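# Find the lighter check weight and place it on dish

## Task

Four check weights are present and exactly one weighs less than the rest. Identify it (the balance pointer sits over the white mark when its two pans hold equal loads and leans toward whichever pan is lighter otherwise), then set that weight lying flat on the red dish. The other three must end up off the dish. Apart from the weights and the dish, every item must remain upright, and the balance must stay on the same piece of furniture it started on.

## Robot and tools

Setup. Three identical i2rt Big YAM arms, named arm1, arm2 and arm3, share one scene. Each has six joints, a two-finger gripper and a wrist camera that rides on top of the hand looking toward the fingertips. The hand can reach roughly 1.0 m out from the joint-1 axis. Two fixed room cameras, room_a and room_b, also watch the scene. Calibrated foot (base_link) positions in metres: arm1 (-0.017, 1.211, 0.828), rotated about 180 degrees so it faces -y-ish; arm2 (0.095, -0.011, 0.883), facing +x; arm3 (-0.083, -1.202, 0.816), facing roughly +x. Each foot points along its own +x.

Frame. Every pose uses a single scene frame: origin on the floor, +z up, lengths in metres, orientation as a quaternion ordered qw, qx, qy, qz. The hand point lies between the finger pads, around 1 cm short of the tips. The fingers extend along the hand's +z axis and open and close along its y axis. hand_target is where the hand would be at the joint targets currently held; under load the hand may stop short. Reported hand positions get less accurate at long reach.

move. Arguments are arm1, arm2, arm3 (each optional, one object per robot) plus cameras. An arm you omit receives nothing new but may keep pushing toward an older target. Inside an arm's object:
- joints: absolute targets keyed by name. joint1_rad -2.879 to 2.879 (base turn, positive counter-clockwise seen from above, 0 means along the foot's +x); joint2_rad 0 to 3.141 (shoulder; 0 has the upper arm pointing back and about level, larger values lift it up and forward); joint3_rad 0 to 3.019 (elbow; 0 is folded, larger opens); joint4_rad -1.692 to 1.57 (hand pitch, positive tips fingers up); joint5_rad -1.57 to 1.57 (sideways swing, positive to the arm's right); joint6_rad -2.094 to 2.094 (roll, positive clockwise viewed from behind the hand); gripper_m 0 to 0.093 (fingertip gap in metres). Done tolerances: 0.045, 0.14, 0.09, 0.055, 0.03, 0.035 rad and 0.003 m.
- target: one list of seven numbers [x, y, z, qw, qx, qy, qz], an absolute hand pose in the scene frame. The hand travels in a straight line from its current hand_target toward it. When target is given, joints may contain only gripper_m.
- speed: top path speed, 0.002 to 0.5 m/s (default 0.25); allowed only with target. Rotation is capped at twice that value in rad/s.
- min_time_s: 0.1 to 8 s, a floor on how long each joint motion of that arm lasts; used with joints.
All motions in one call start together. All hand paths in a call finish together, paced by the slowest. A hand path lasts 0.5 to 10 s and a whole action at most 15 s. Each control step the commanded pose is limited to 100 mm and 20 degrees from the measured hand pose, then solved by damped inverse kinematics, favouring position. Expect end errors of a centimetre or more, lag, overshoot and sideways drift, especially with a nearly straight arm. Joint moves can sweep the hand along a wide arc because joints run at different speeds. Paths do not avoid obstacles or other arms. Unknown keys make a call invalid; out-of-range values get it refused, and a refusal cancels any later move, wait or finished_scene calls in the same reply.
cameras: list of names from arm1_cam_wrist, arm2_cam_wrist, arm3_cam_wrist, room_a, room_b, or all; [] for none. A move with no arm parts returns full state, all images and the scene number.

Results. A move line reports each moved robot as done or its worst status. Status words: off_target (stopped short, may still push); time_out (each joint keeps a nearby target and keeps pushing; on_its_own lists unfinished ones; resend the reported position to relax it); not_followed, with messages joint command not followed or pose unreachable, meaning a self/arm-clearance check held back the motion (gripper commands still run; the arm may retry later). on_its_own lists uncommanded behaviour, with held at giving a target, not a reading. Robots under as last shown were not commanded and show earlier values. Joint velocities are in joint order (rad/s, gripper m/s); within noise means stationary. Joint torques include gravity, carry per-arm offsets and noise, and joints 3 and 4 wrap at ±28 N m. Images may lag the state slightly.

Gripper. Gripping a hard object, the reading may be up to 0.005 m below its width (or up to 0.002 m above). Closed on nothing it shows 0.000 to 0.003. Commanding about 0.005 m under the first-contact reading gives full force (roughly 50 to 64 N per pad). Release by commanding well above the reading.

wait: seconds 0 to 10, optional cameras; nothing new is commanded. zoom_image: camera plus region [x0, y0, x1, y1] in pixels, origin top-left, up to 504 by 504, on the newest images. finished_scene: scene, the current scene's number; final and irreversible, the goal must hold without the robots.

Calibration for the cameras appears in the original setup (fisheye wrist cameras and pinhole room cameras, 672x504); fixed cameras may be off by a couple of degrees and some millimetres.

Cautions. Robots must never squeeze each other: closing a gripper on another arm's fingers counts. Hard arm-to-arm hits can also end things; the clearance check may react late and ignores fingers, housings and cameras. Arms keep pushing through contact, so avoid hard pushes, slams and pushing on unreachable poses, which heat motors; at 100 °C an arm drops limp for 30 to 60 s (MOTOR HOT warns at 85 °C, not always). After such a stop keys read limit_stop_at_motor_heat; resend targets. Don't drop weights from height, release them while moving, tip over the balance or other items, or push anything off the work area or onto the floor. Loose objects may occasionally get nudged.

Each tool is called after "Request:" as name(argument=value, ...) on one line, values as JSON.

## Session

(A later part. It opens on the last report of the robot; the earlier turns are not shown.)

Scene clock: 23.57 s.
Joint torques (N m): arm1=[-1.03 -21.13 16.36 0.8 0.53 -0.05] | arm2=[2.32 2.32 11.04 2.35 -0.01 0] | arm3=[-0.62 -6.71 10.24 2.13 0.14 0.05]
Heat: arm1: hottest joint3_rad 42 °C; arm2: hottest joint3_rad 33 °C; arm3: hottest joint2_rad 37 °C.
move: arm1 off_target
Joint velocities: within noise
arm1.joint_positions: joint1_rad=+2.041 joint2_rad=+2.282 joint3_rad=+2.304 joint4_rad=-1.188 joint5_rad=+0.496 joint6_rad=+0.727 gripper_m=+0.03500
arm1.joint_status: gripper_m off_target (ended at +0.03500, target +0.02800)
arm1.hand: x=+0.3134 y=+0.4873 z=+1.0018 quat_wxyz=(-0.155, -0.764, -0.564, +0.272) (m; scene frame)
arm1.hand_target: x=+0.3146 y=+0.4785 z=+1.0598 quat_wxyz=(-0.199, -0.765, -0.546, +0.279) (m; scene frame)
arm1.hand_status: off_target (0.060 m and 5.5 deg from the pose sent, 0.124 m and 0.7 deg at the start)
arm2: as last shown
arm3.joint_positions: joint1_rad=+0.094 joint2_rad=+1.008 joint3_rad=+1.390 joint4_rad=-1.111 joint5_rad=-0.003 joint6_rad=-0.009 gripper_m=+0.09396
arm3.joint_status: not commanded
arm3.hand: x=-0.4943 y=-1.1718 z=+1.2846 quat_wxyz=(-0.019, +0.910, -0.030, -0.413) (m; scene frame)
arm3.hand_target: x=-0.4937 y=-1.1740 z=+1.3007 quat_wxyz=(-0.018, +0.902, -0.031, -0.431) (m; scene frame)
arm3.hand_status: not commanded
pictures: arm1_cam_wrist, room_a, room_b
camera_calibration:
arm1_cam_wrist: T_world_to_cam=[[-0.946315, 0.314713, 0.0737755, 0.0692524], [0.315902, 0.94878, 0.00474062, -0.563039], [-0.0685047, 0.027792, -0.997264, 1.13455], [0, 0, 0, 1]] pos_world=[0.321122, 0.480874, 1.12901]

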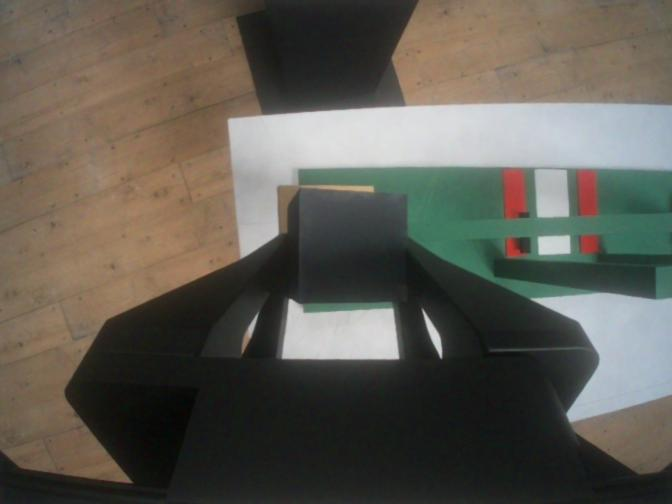

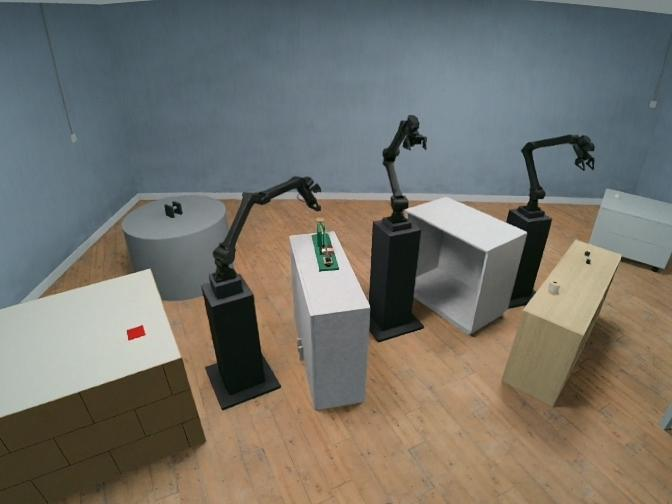

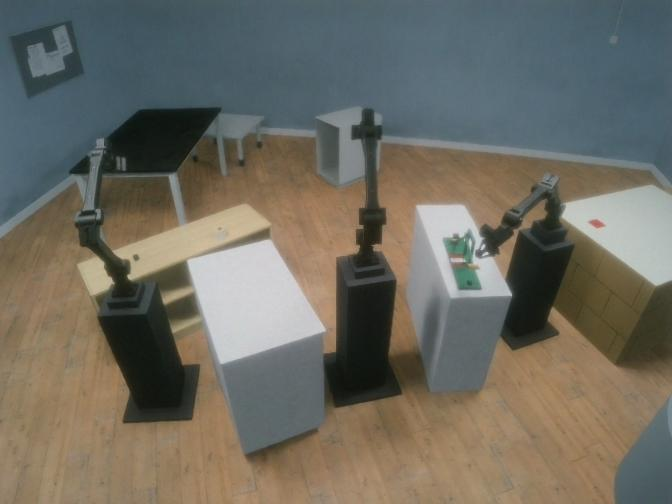

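Request:
move(arm1={"joints":{"joint2_rad":1.2,"joint3_rad":1.5,"joint4_rad":-1.2,"joint5_rad":0,"joint6_rad":0},"min_time_s":1.5})

Request:
move(arm1={"joints":{"joint1_rad":-1.41},"min_time_s":2.5}, cameras=["arm1_cam_wrist","room_a","room_b"])

Request:
zoom_image(camera="arm1_cam_wrist", region=[200, 120, 500, 345])

Scene clock: 26.67 s.
Joint torques (N m): arm1=[-0.79 -6.71 11.97 1.51 -0.02 -0.25] | arm2=[2.43 2.43 11.06 2.35 0 0.01] | arm3=[-0.67 -6.65 10.21 2.13 0.15 0.05]
Heat: arm1: hottest joint3_rad 43 °C; arm2: hottest joint3_rad 33 °C; arm3: hottest joint2_rad 37 °C.
move: arm1 done
Joint velocities: within noise
arm1.joint_positions: joint1_rad=+2.041 joint2_rad=+1.206 joint3_rad=+1.483 joint4_rad=-1.200 joint5_rad=+0.002 joint6_rad=+0.015 gripper_m=+0.03500
arm1.joint_status: all done
arm1.hand: x=+0.2219 y=+0.8100 z=+1.2439 quat_wxyz=(-0.275, -0.476, -0.820, +0.161) (m; scene frame)
arm1.hand_target: x=+0.2206 y=+0.8096 z=+1.2553 quat_wxyz=(-0.284, -0.470, -0.819, +0.168) (m; scene frame)
arm1.hand_status: not commanded
arm2.joint_positions: joint1_rad=-0.212 joint2_rad=+0.596 joint3_rad=+1.359 joint4_rad=-1.108 joint5_rad=-0.001 joint6_rad=+0.007 gripper_m=+0.09398
arm2.joint_status: not commanded
arm2.hand: x=-0.1544 y=+0.0474 z=+1.4624 quat_wxyz=(-0.079, +0.811, -0.106, -0.570) (m; scene frame)
arm2.hand_target: x=-0.1538 y=+0.0440 z=+1.4733 quat_wxyz=(-0.079, +0.805, -0.097, -0.579) (m; scene frame)
arm2.hand_status: not commanded
arm3: as last shown
pictures: none

Scene clock: 29.60 s.
Joint torques (N m): arm1=[-0.79 -7 12.1 1.4 0.01 -0.19] | arm2=[2.2 1.96 11.04 2.28 -0.01 0.01] | arm3=[-0.67 -6.65 10.24 2.15 0.14 0.04]
Heat: arm1: hottest joint3_rad 43 °C; arm2: hottest joint3_rad 34 °C; arm3: hottest joint2_rad 37 °C.
move: arm1 done
Joint velocities: within noise
arm1.joint_positions: joint1_rad=-1.400 joint2_rad=+1.206 joint3_rad=+1.483 joint4_rad=-1.200 joint5_rad=+0.000 joint6_rad=+0.013 gripper_m=+0.03500
arm1.joint_status: all done
arm1.hand: x=-0.1207 y=+1.6684 z=+1.2419 quat_wxyz=(+0.192, -0.739, +0.595, +0.252) (m; scene frame)
arm1.hand_target: x=-0.1160 y=+1.6692 z=+1.2533 quat_wxyz=(+0.202, -0.737, +0.591, +0.258) (m; scene frame)
arm1.hand_status: not commanded
arm2, arm3: as last shown
pictures: arm1_cam_wrist, room_a, room_b
camera_calibration:
arm1_cam_wrist: T_world_to_cam=[[0.975514, 0.2196, -0.0122076, -0.233581], [0.219526, -0.975581, -0.00710452, 1.66602], [-0.0134696, 0.00425067, -0.9999, 1.36068], [0, 0, 0, 1]] pos_world=[-0.119546, 1.67085, 1.36953]

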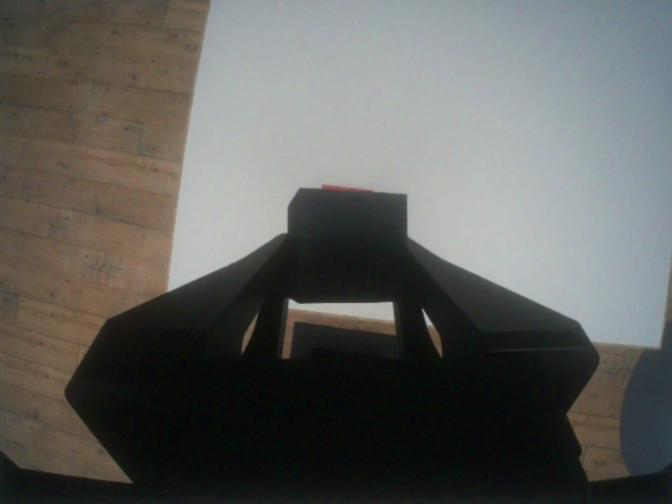

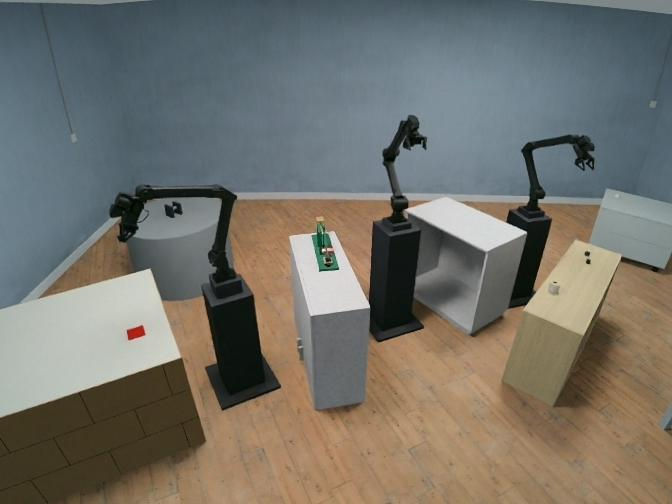

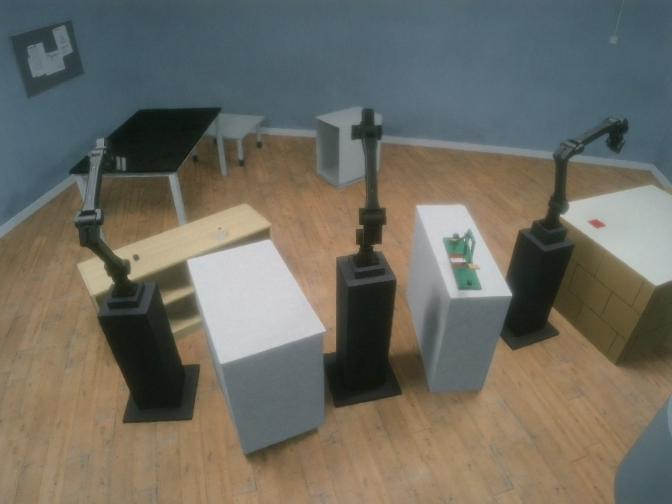

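Scaled by 1.680 from the camera's 672x504 image, which has a finer 960x720 frame.

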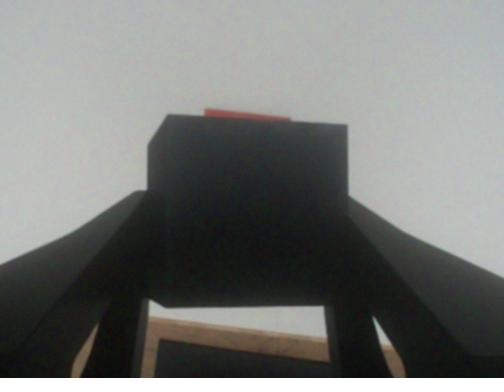

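Request:
move(arm1={"target":[-0.135,1.748,0.80,0.2089,-0.7351,0.5900,0.2603]}, cameras=["arm1_cam_wrist","room_b"])

Request:
zoom_image(camera="arm1_cam_wrist", region=[200, 120, 500, 345])

Scene clock: 32.97 s.
Joint torques (N m): arm1=[-1.32 -10.29 8.34 2.25 0.15 -0.28] | arm2=[2.49 2.37 11.04 2.36 -0.03 0.02] | arm3=[-0.73 -6.53 10.24 2.15 0.14 0.05]
Heat: arm1: hottest joint3_rad 43 °C; arm2: hottest joint3_rad 34 °C; arm3: hottest joint2_rad 37 °C.
move: arm1 off_target
Joint velocities: within noise
arm1.joint_positions: joint1_rad=-1.400 joint2_rad=+1.811 joint3_rad=+0.815 joint4_rad=+0.065 joint5_rad=+0.005 joint6_rad=+0.011 gripper_m=+0.03500
arm1.joint_status: not commanded
arm1.hand: x=-0.1380 y=+1.7308 z=+0.7890 quat_wxyz=(+0.192, -0.740, +0.595, +0.247) (m; scene frame)
arm1.hand_target: x=-0.1348 y=+1.7475 z=+0.8005 quat_wxyz=(+0.209, -0.735, +0.590, +0.260) (m; scene frame)
arm1.hand_status: off_target (0.021 m and 2.6 deg from the pose sent, 0.449 m and 2.2 deg at the start)
arm2, arm3: as last shown
pictures: arm1_cam_wrist, room_b
camera_calibration:
arm1_cam_wrist: T_world_to_cam=[[0.975827, 0.218438, -0.00680584, -0.238022], [0.218451, -0.975847, 0.00120391, 1.72119], [-0.00637848, -0.00266155, -0.999976, 0.920236], [0, 0, 0, 1]] pos_world=[-0.137858, 1.73406, 0.916522]

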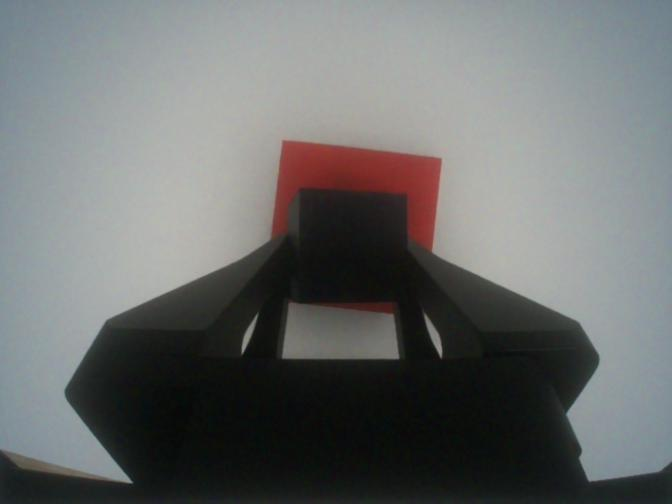

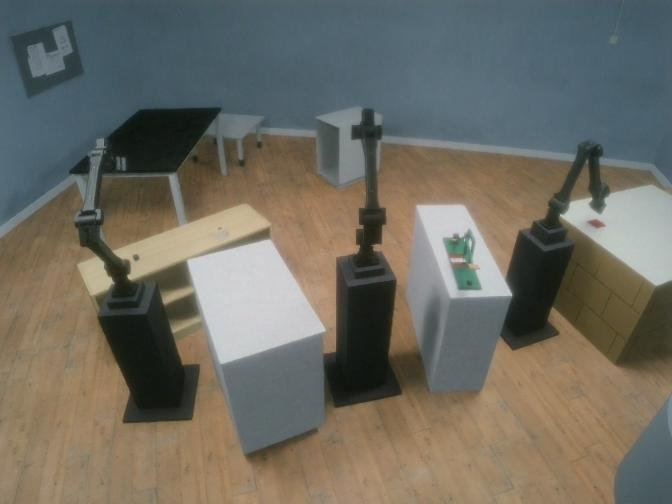

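Scaled by 1.680 from the camera's 672x504 image, which has a finer 960x720 frame.

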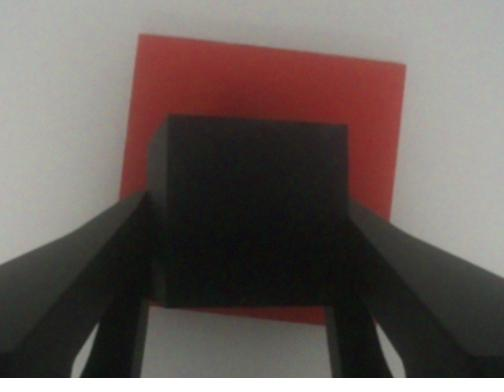

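Request:
move(arm1={"target":[-0.134,1.7605,0.745,0.2089,-0.7351,0.5900,0.2603],"speed":0.1}, cameras=["arm1_cam_wrist"])

Request:
zoom_image(camera="arm1_cam_wrist", region=[200, 90, 500, 315])

Scene clock: 34.83 s.
Joint torques (N m): arm1=[-1.26 -10.93 8.25 2.29 -0.03 -0.24] | arm2=[2.49 2.26 11.04 2.28 -0.03 0.02] | arm3=[-0.62 -6.65 10.19 2.14 0.15 0.06]
Heat: arm1: hottest joint3_rad 43 °C; arm2: hottest joint3_rad 34 °C; arm3: hottest joint2_rad 37 °C.
move: arm1 off_target
Joint velocities: within noise
arm1.joint_positions: joint1_rad=-1.408 joint2_rad=+1.965 joint3_rad=+0.831 joint4_rad=+0.197 joint5_rad=+0.004 joint6_rad=+0.003 gripper_m=+0.03500
arm1.joint_status: not commanded
arm1.hand: x=-0.1360 y=+1.7363 z=+0.7347 quat_wxyz=(+0.192, -0.741, +0.595, +0.244) (m; scene frame)
arm1.hand_target: x=-0.1335 y=+1.7595 z=+0.7458 quat_wxyz=(+0.209, -0.735, +0.590, +0.260) (m; scene frame)
arm1.hand_status: off_target (0.026 m and 2.9 deg from the pose sent, 0.053 m and 2.6 deg at the start)
arm2, arm3: as last shown
pictures: arm1_cam_wrist
camera_calibration:
arm1_cam_wrist: T_world_to_cam=[[0.975931, 0.218056, -0.00317284, -0.243558], [0.218073, -0.975908, 0.00693978, 1.72212], [-0.00158313, -0.00746466, -0.999971, 0.874966], [0, 0, 0, 1]] pos_world=[-0.136467, 1.74027, 0.862216]

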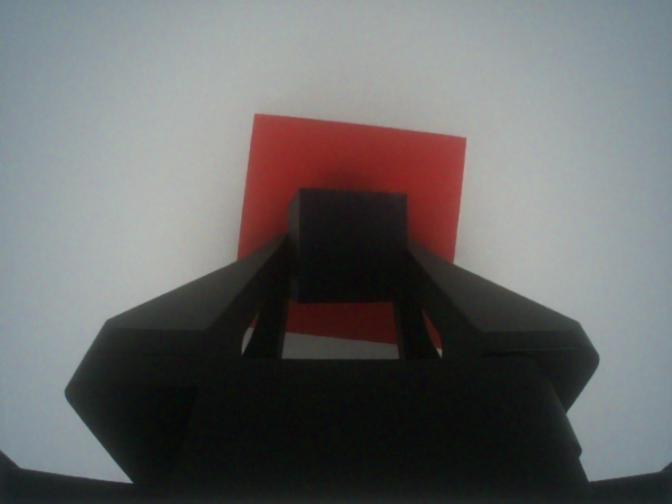

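Scaled by 1.680 from the camera's 672x504 image, which has a finer 960x720 frame.

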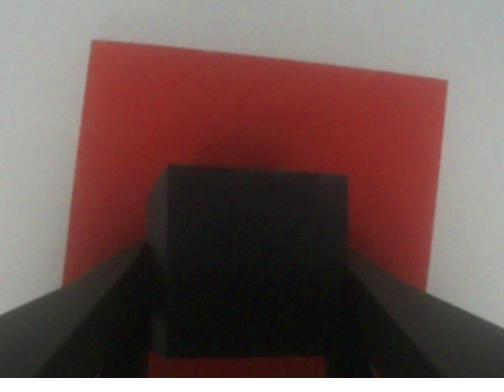

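Request:
move(arm1={"target":[-0.1335,1.766,0.730,0.2089,-0.7351,0.5900,0.2603],"speed":0.06})

Request:
move(arm1={"target":[-0.1335,1.766,0.724,0.2089,-0.7351,0.5900,0.2603],"speed":0.04}, cameras=["arm1_cam_wrist"])

Request:
zoom_image(camera="arm1_cam_wrist", region=[200, 90, 500, 315])

Scene clock: 36.20 s.
Joint torques (N m): arm1=[-1.79 -11.69 7.95 2.07 -0.04 -0.25] | arm2=[2.26 2.2 11.04 2.33 -0.01 0.01] | arm3=[-0.62 -6.65 10.25 2.14 0.14 0.06]
Heat: arm1: hottest joint3_rad 43 °C; arm2: hottest joint3_rad 34 °C; arm3: hottest joint3_rad 38 °C.
move: arm1 off_target
Joint velocities: within noise
arm1.joint_positions: joint1_rad=-1.411 joint2_rad=+2.010 joint3_rad=+0.851 joint4_rad=+0.224 joint5_rad=+0.002 joint6_rad=+0.000 gripper_m=+0.03500
arm1.joint_status: not commanded
arm1.hand: x=-0.1358 y=+1.7421 z=+0.7208 quat_wxyz=(+0.192, -0.741, +0.595, +0.244) (m; scene frame)
arm1.hand_target: x=-0.1331 y=+1.7651 z=+0.7309 quat_wxyz=(+0.209, -0.735, +0.590, +0.260) (m; scene frame)
arm1.hand_status: off_target (0.026 m and 2.8 deg from the pose sent, 0.030 m and 2.9 deg at the start)
arm2, arm3: as last shown
pictures: none

Scene clock: 37.17 s.
Joint torques (N m): arm1=[-0.91 -10.87 8.06 2.28 -0.06 -0.27] | arm2=[2.37 2.32 10.99 2.3 -0.01 0.02] | arm3=[-0.67 -6.53 10.25 2.14 0.15 0.06]
Heat: arm1: hottest joint3_rad 43 °C; arm2: hottest joint3_rad 34 °C; arm3: hottest joint3_rad 38 °C.
move: arm1 off_target
Joint velocities: within noise
arm1.joint_positions: joint1_rad=-1.411 joint2_rad=+2.027 joint3_rad=+0.851 joint4_rad=+0.238 joint5_rad=+0.002 joint6_rad=+0.000 gripper_m=+0.03500
arm1.joint_status: not commanded
arm1.hand: x=-0.1356 y=+1.7411 z=+0.7145 quat_wxyz=(+0.191, -0.741, +0.595, +0.244) (m; scene frame)
arm1.hand_target: x=-0.1331 y=+1.7649 z=+0.7248 quat_wxyz=(+0.209, -0.735, +0.590, +0.260) (m; scene frame)
arm1.hand_status: off_target (0.027 m and 2.9 deg from the pose sent, 0.024 m and 2.8 deg at the start)
arm2, arm3: as last shown
pictures: arm1_cam_wrist
camera_calibration:
arm1_cam_wrist: T_world_to_cam=[[0.975885, 0.218265, -0.00293416, -0.245532], [0.218281, -0.975856, 0.00770819, 1.72617], [-0.00118089, -0.00816278, -0.999966, 0.856071], [0, 0, 0, 1]] pos_world=[-0.136168, 1.74507, 0.842015]

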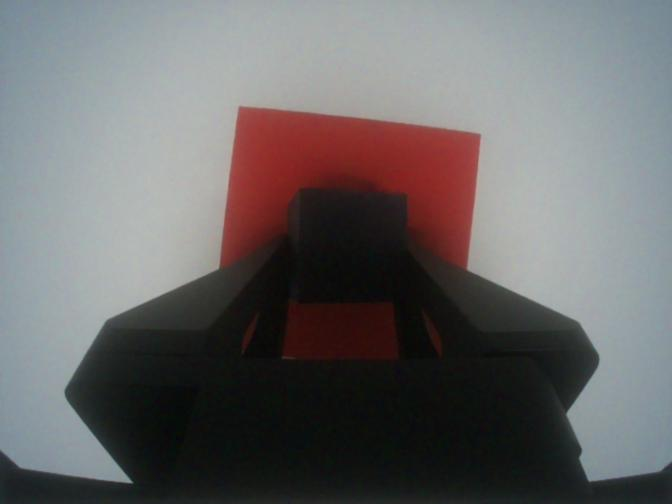

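Scaled by 1.680 from the camera's 672x504 image, which has a finer 960x720 frame.

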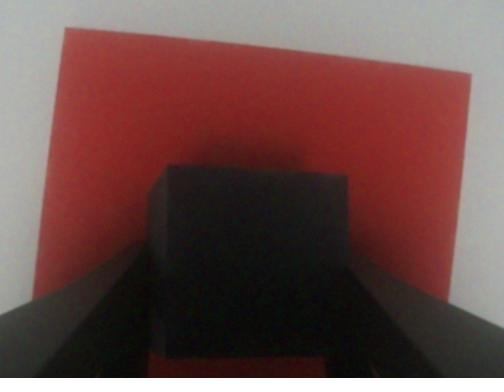

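Request:
move(arm1={"target":[-0.1335,1.766,0.720,0.2089,-0.7351,0.5900,0.2603],"speed":0.03})

Request:
move(arm1={"target":[-0.1335,1.766,0.716,0.2089,-0.7351,0.5900,0.2603],"speed":0.03}, cameras=["arm1_cam_wrist"])

Request:
zoom_image(camera="arm1_cam_wrist", region=[200, 90, 500, 315])

Scene clock: 41.77 s.
Joint torques (N m): arm1=[-1.26 -10.99 7.73 2.33 -0.05 -0.24] | arm2=[2.26 2.08 11.02 2.26 -0.01 0] | arm3=[-0.73 -6.65 10.22 2.13 0.14 0.05]
Heat: arm1: hottest joint3_rad 42 °C; arm2: hottest joint3_rad 35 °C; arm3: hottest joint3_rad 38 °C.
move: arm1 off_target
Joint velocities: within noise
arm1.joint_positions: joint1_rad=-1.411 joint2_rad=+2.036 joint3_rad=+0.855 joint4_rad=+0.248 joint5_rad=+0.001 joint6_rad=+0.000 gripper_m=+0.03500
arm1.joint_status: not commanded
arm1.hand: x=-0.1361 y=+1.7426 z=+0.7119 quat_wxyz=(+0.192, -0.741, +0.595, +0.245) (m; scene frame)
arm1.hand_target: x=-0.1332 y=+1.7650 z=+0.7207 quat_wxyz=(+0.209, -0.735, +0.590, +0.260) (m; scene frame)
arm1.hand_status: off_target (0.025 m and 2.7 deg from the pose sent, 0.025 m and 2.9 deg at the start)
arm2, arm3: as last shown
pictures: none

Scene clock: 42.73 s.
Joint torques (N m): arm1=[-0.91 -10.93 7.57 2.13 -0.02 -0.22] | arm2=[2.14 2.26 11.03 2.28 -0.02 0.01] | arm3=[-0.73 -6.65 10.22 2.11 0.14 0.06]
Heat: arm1: hottest joint3_rad 42 °C; arm2: hottest joint3_rad 35 °C; arm3: hottest joint3_rad 38 °C.
move: arm1 off_target
Joint velocities: within noise
arm1.joint_positions: joint1_rad=-1.411 joint2_rad=+2.042 joint3_rad=+0.858 joint4_rad=+0.259 joint5_rad=+0.001 joint6_rad=+0.000 gripper_m=+0.03500
arm1.joint_status: not commanded
arm1.hand: x=-0.1367 y=+1.7452 z=+0.7116 quat_wxyz=(+0.195, -0.740, +0.594, +0.248) (m; scene frame)
arm1.hand_target: x=-0.1332 y=+1.7652 z=+0.7166 quat_wxyz=(+0.209, -0.735, +0.590, +0.260) (m; scene frame)
arm1.hand_status: off_target (0.021 m and 2.2 deg from the pose sent, 0.024 m and 2.7 deg at the start)
arm2: as last shown
arm3.joint_positions: joint1_rad=+0.094 joint2_rad=+1.008 joint3_rad=+1.390 joint4_rad=-1.111 joint5_rad=-0.003 joint6_rad=-0.009 gripper_m=+0.09396
arm3.joint_status: not commanded
arm3.hand: x=-0.4943 y=-1.1718 z=+1.2846 quat_wxyz=(-0.019, +0.910, -0.030, -0.413) (m; scene frame)
arm3.hand_target: x=-0.4937 y=-1.1740 z=+1.3007 quat_wxyz=(-0.018, +0.902, -0.031, -0.431) (m; scene frame)
arm3.hand_status: not commanded
pictures: arm1_cam_wrist
camera_calibration:
arm1_cam_wrist: T_world_to_cam=[[0.9758, 0.218638, -0.00350717, -0.245707], [0.218621, -0.975798, -0.00482491, 1.7393], [-0.0044772, 0.0039414, -0.999982, 0.831711], [0, 0, 0, 1]] pos_world=[-0.136762, 1.74765, 0.839227]

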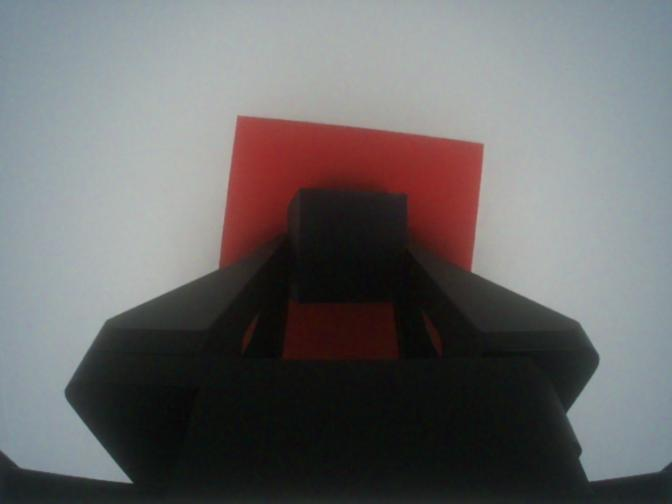

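Scaled by 1.680 from the camera's 672x504 image, which has a finer 960x720 frame.

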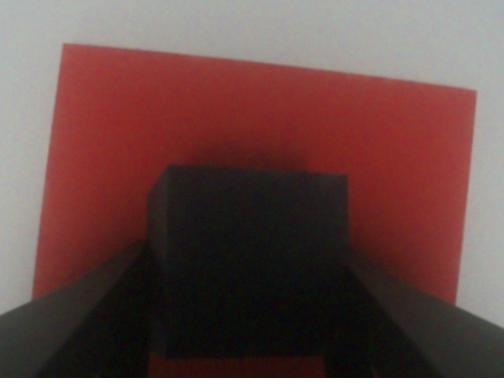

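Request:
move(arm1={"joints":{"gripper_m":0.044}})

Request:
move(arm1={"joints":{"gripper_m":0.075}}, cameras=["arm1_cam_wrist"])

Scene clock: 43.53 s.
Joint torques (N m): arm1=[-1.44 -10.75 7.35 2.25 -0.03 -0.26] | arm2=[2.2 2.37 11.07 2.33 -0.01 0.01] | arm3=[-0.67 -6.65 10.24 2.14 0.15 0.05]
Heat: arm1: hottest joint3_rad 42 °C; arm2: hottest joint3_rad 35 °C; arm3: hottest joint3_rad 39 °C.
move: arm1 done
Joint velocities: within noise
arm1.joint_positions: joint1_rad=-1.412 joint2_rad=+2.043 joint3_rad=+0.862 joint4_rad=+0.261 joint5_rad=+0.001 joint6_rad=+0.000 gripper_m=+0.04390
arm1.joint_status: all done
arm1.hand: x=-0.1369 y=+1.7480 z=+0.7129 quat_wxyz=(+0.197, -0.739, +0.594, +0.251) (m; scene frame)
arm1.hand_target: x=-0.1331 y=+1.7651 z=+0.7165 quat_wxyz=(+0.209, -0.735, +0.590, +0.260) (m; scene frame)
arm1.hand_status: not commanded
arm2.joint_positions: joint1_rad=-0.212 joint2_rad=+0.596 joint3_rad=+1.359 joint4_rad=-1.108 joint5_rad=-0.001 joint6_rad=+0.007 gripper_m=+0.09398
arm2.joint_status: not commanded
arm2.hand: x=-0.1544 y=+0.0474 z=+1.4624 quat_wxyz=(-0.079, +0.811, -0.106, -0.570) (m; scene frame)
arm2.hand_target: x=-0.1538 y=+0.0440 z=+1.4733 quat_wxyz=(-0.079, +0.805, -0.097, -0.579) (m; scene frame)
arm2.hand_status: not commanded
arm3: as last shown
pictures: none

Scene clock: 44.17 s.
Joint torques (N m): arm1=[-1.08 -10.75 7.38 2.04 0.01 -0.27] | arm2=[2.2 2.26 11.04 2.29 -0.01 0] | arm3=[-0.62 -6.59 10.24 2.18 0.15 0.05]
Heat: arm1: hottest joint3_rad 42 °C; arm2: hottest joint3_rad 35 °C; arm3: hottest joint3_rad 39 °C.
move: arm1 done
Joint velocities: within noise
arm1.joint_positions: joint1_rad=-1.412 joint2_rad=+2.043 joint3_rad=+0.862 joint4_rad=+0.261 joint5_rad=+0.001 joint6_rad=-0.001 gripper_m=+0.07482
arm1.joint_status: all done
arm1.hand: x=-0.1369 y=+1.7480 z=+0.7129 quat_wxyz=(+0.197, -0.739, +0.594, +0.251) (m; scene frame)
arm1.hand_target: x=-0.1331 y=+1.7651 z=+0.7165 quat_wxyz=(+0.209, -0.735, +0.590, +0.260) (m; scene frame)
arm1.hand_status: not commanded
arm2, arm3: as last shown
pictures: arm1_cam_wrist
camera_calibration:
arm1_cam_wrist: T_world_to_cam=[[0.975903, 0.218178, -0.0032798, -0.245436], [0.218131, -0.975858, -0.0109164, 1.74652], [-0.00558235, 0.00993795, -0.999935, 0.822325], [0, 0, 0, 1]] pos_world=[-0.136859, 1.74974, 0.840532]

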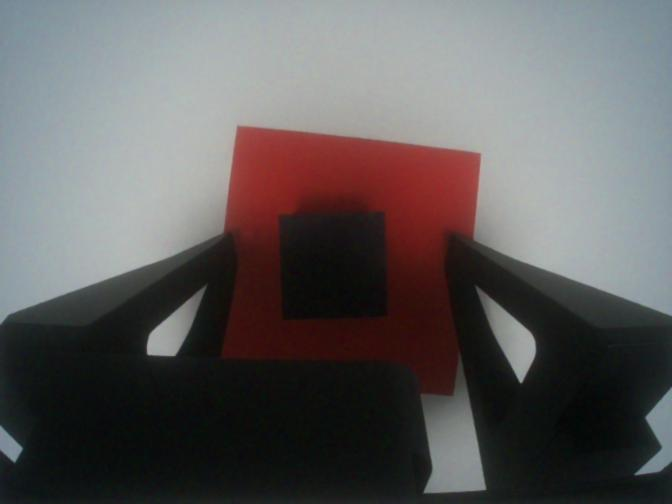

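Request:
move(arm1={"target":[-0.133,1.735,0.83,0.2089,-0.7351,0.5900,0.2603],"speed":0.15}, cameras=["all"])

Request:
zoom_image(camera="room_a", region=[295, 200, 355, 280])

Scene clock: 45.90 s.
Joint torques (N m): arm1=[0.03 -11.69 7.38 1.13 0.14 -0.11] | arm2=[2.26 2.32 11.02 2.29 -0.01 0.02] | arm3=[-0.56 -6.53 10.25 2.14 0.14 0.06]
Heat: arm1: hottest joint3_rad 42 °C; arm2: hottest joint3_rad 35 °C; arm3: hottest joint3_rad 39 °C.
move: arm1 off_target
Joint velocities: within noise
arm1.joint_positions: joint1_rad=-1.412 joint2_rad=+1.735 joint3_rad=+0.807 joint4_rad=+0.023 joint5_rad=+0.006 joint6_rad=-0.001 gripper_m=+0.07490
arm1.joint_status: not commanded
arm1.hand: x=-0.1316 y=+1.7317 z=+0.8185 quat_wxyz=(+0.203, -0.737, +0.593, +0.254) (m; scene frame)
arm1.hand_target: x=-0.1330 y=+1.7350 z=+0.8299 quat_wxyz=(+0.209, -0.735, +0.590, +0.260) (m; scene frame)
arm1.hand_status: off_target (0.012 m and 1.1 deg from the pose sent, 0.118 m and 1.9 deg at the start)
arm2, arm3: as last shown
pictures: arm1_cam_wrist, arm2_cam_wrist, arm3_cam_wrist, room_a, room_b
camera_calibration:
arm1_cam_wrist: T_world_to_cam=[[0.97653, 0.215381, 0.00032082, -0.244691], [0.215323, -0.97623, -0.0247287, 1.74219], [-0.00501289, 0.0242174, -0.999694, 0.903259], [0, 0, 0, 1]] pos_world=[-0.131658, 1.73161, 0.946144]
arm2_cam_wrist: T_world_to_cam=[[0.254713, 0.966972, 0.00927003, -0.0188439], [0.797371, -0.204595, -0.567751, 0.968255], [-0.547103, 0.152005, -0.823148, 1.23623], [0, 0, 0, 1]] pos_world=[-0.0909123, 0.028408, 1.5675]
arm3_cam_wrist: T_world_to_cam=[[0.0766064, 0.997061, 0.000659896, 1.20709], [0.970282, -0.0743965, -0.230255, 0.690772], [-0.229529, 0.0182793, -0.97313, 1.28459], [0, 0, 0, 1]] pos_world=[-0.467863, -1.17563, 1.40833]

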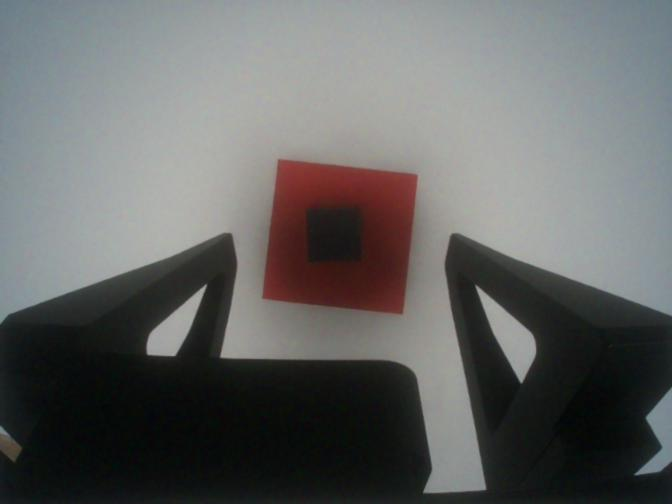

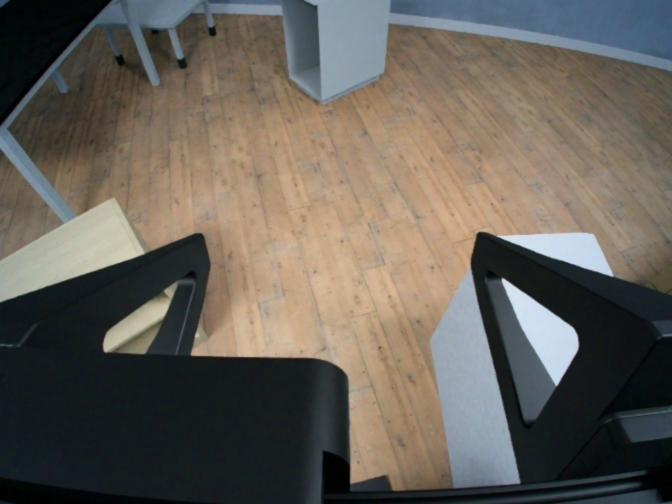

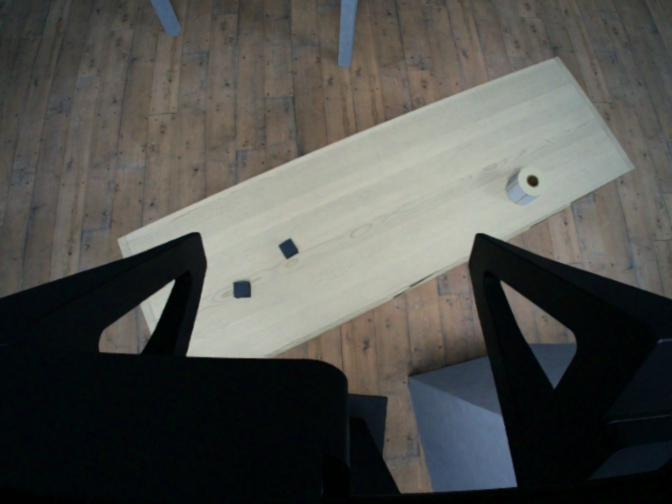

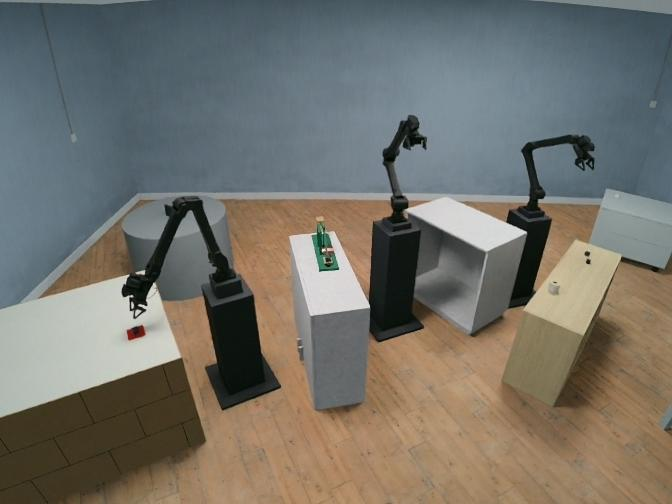

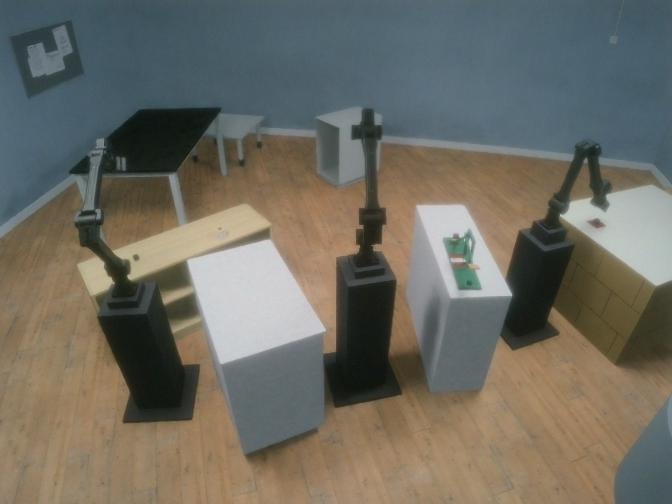

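Scaled by 6.300 from the camera's 672x504 image, which has a finer 960x720 frame.

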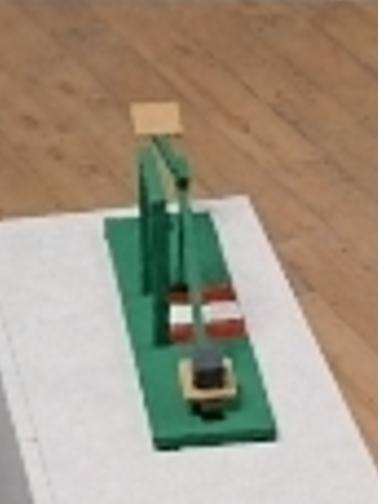

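Request:
finished_scene(scene=1)

The scene is finished: the task was done.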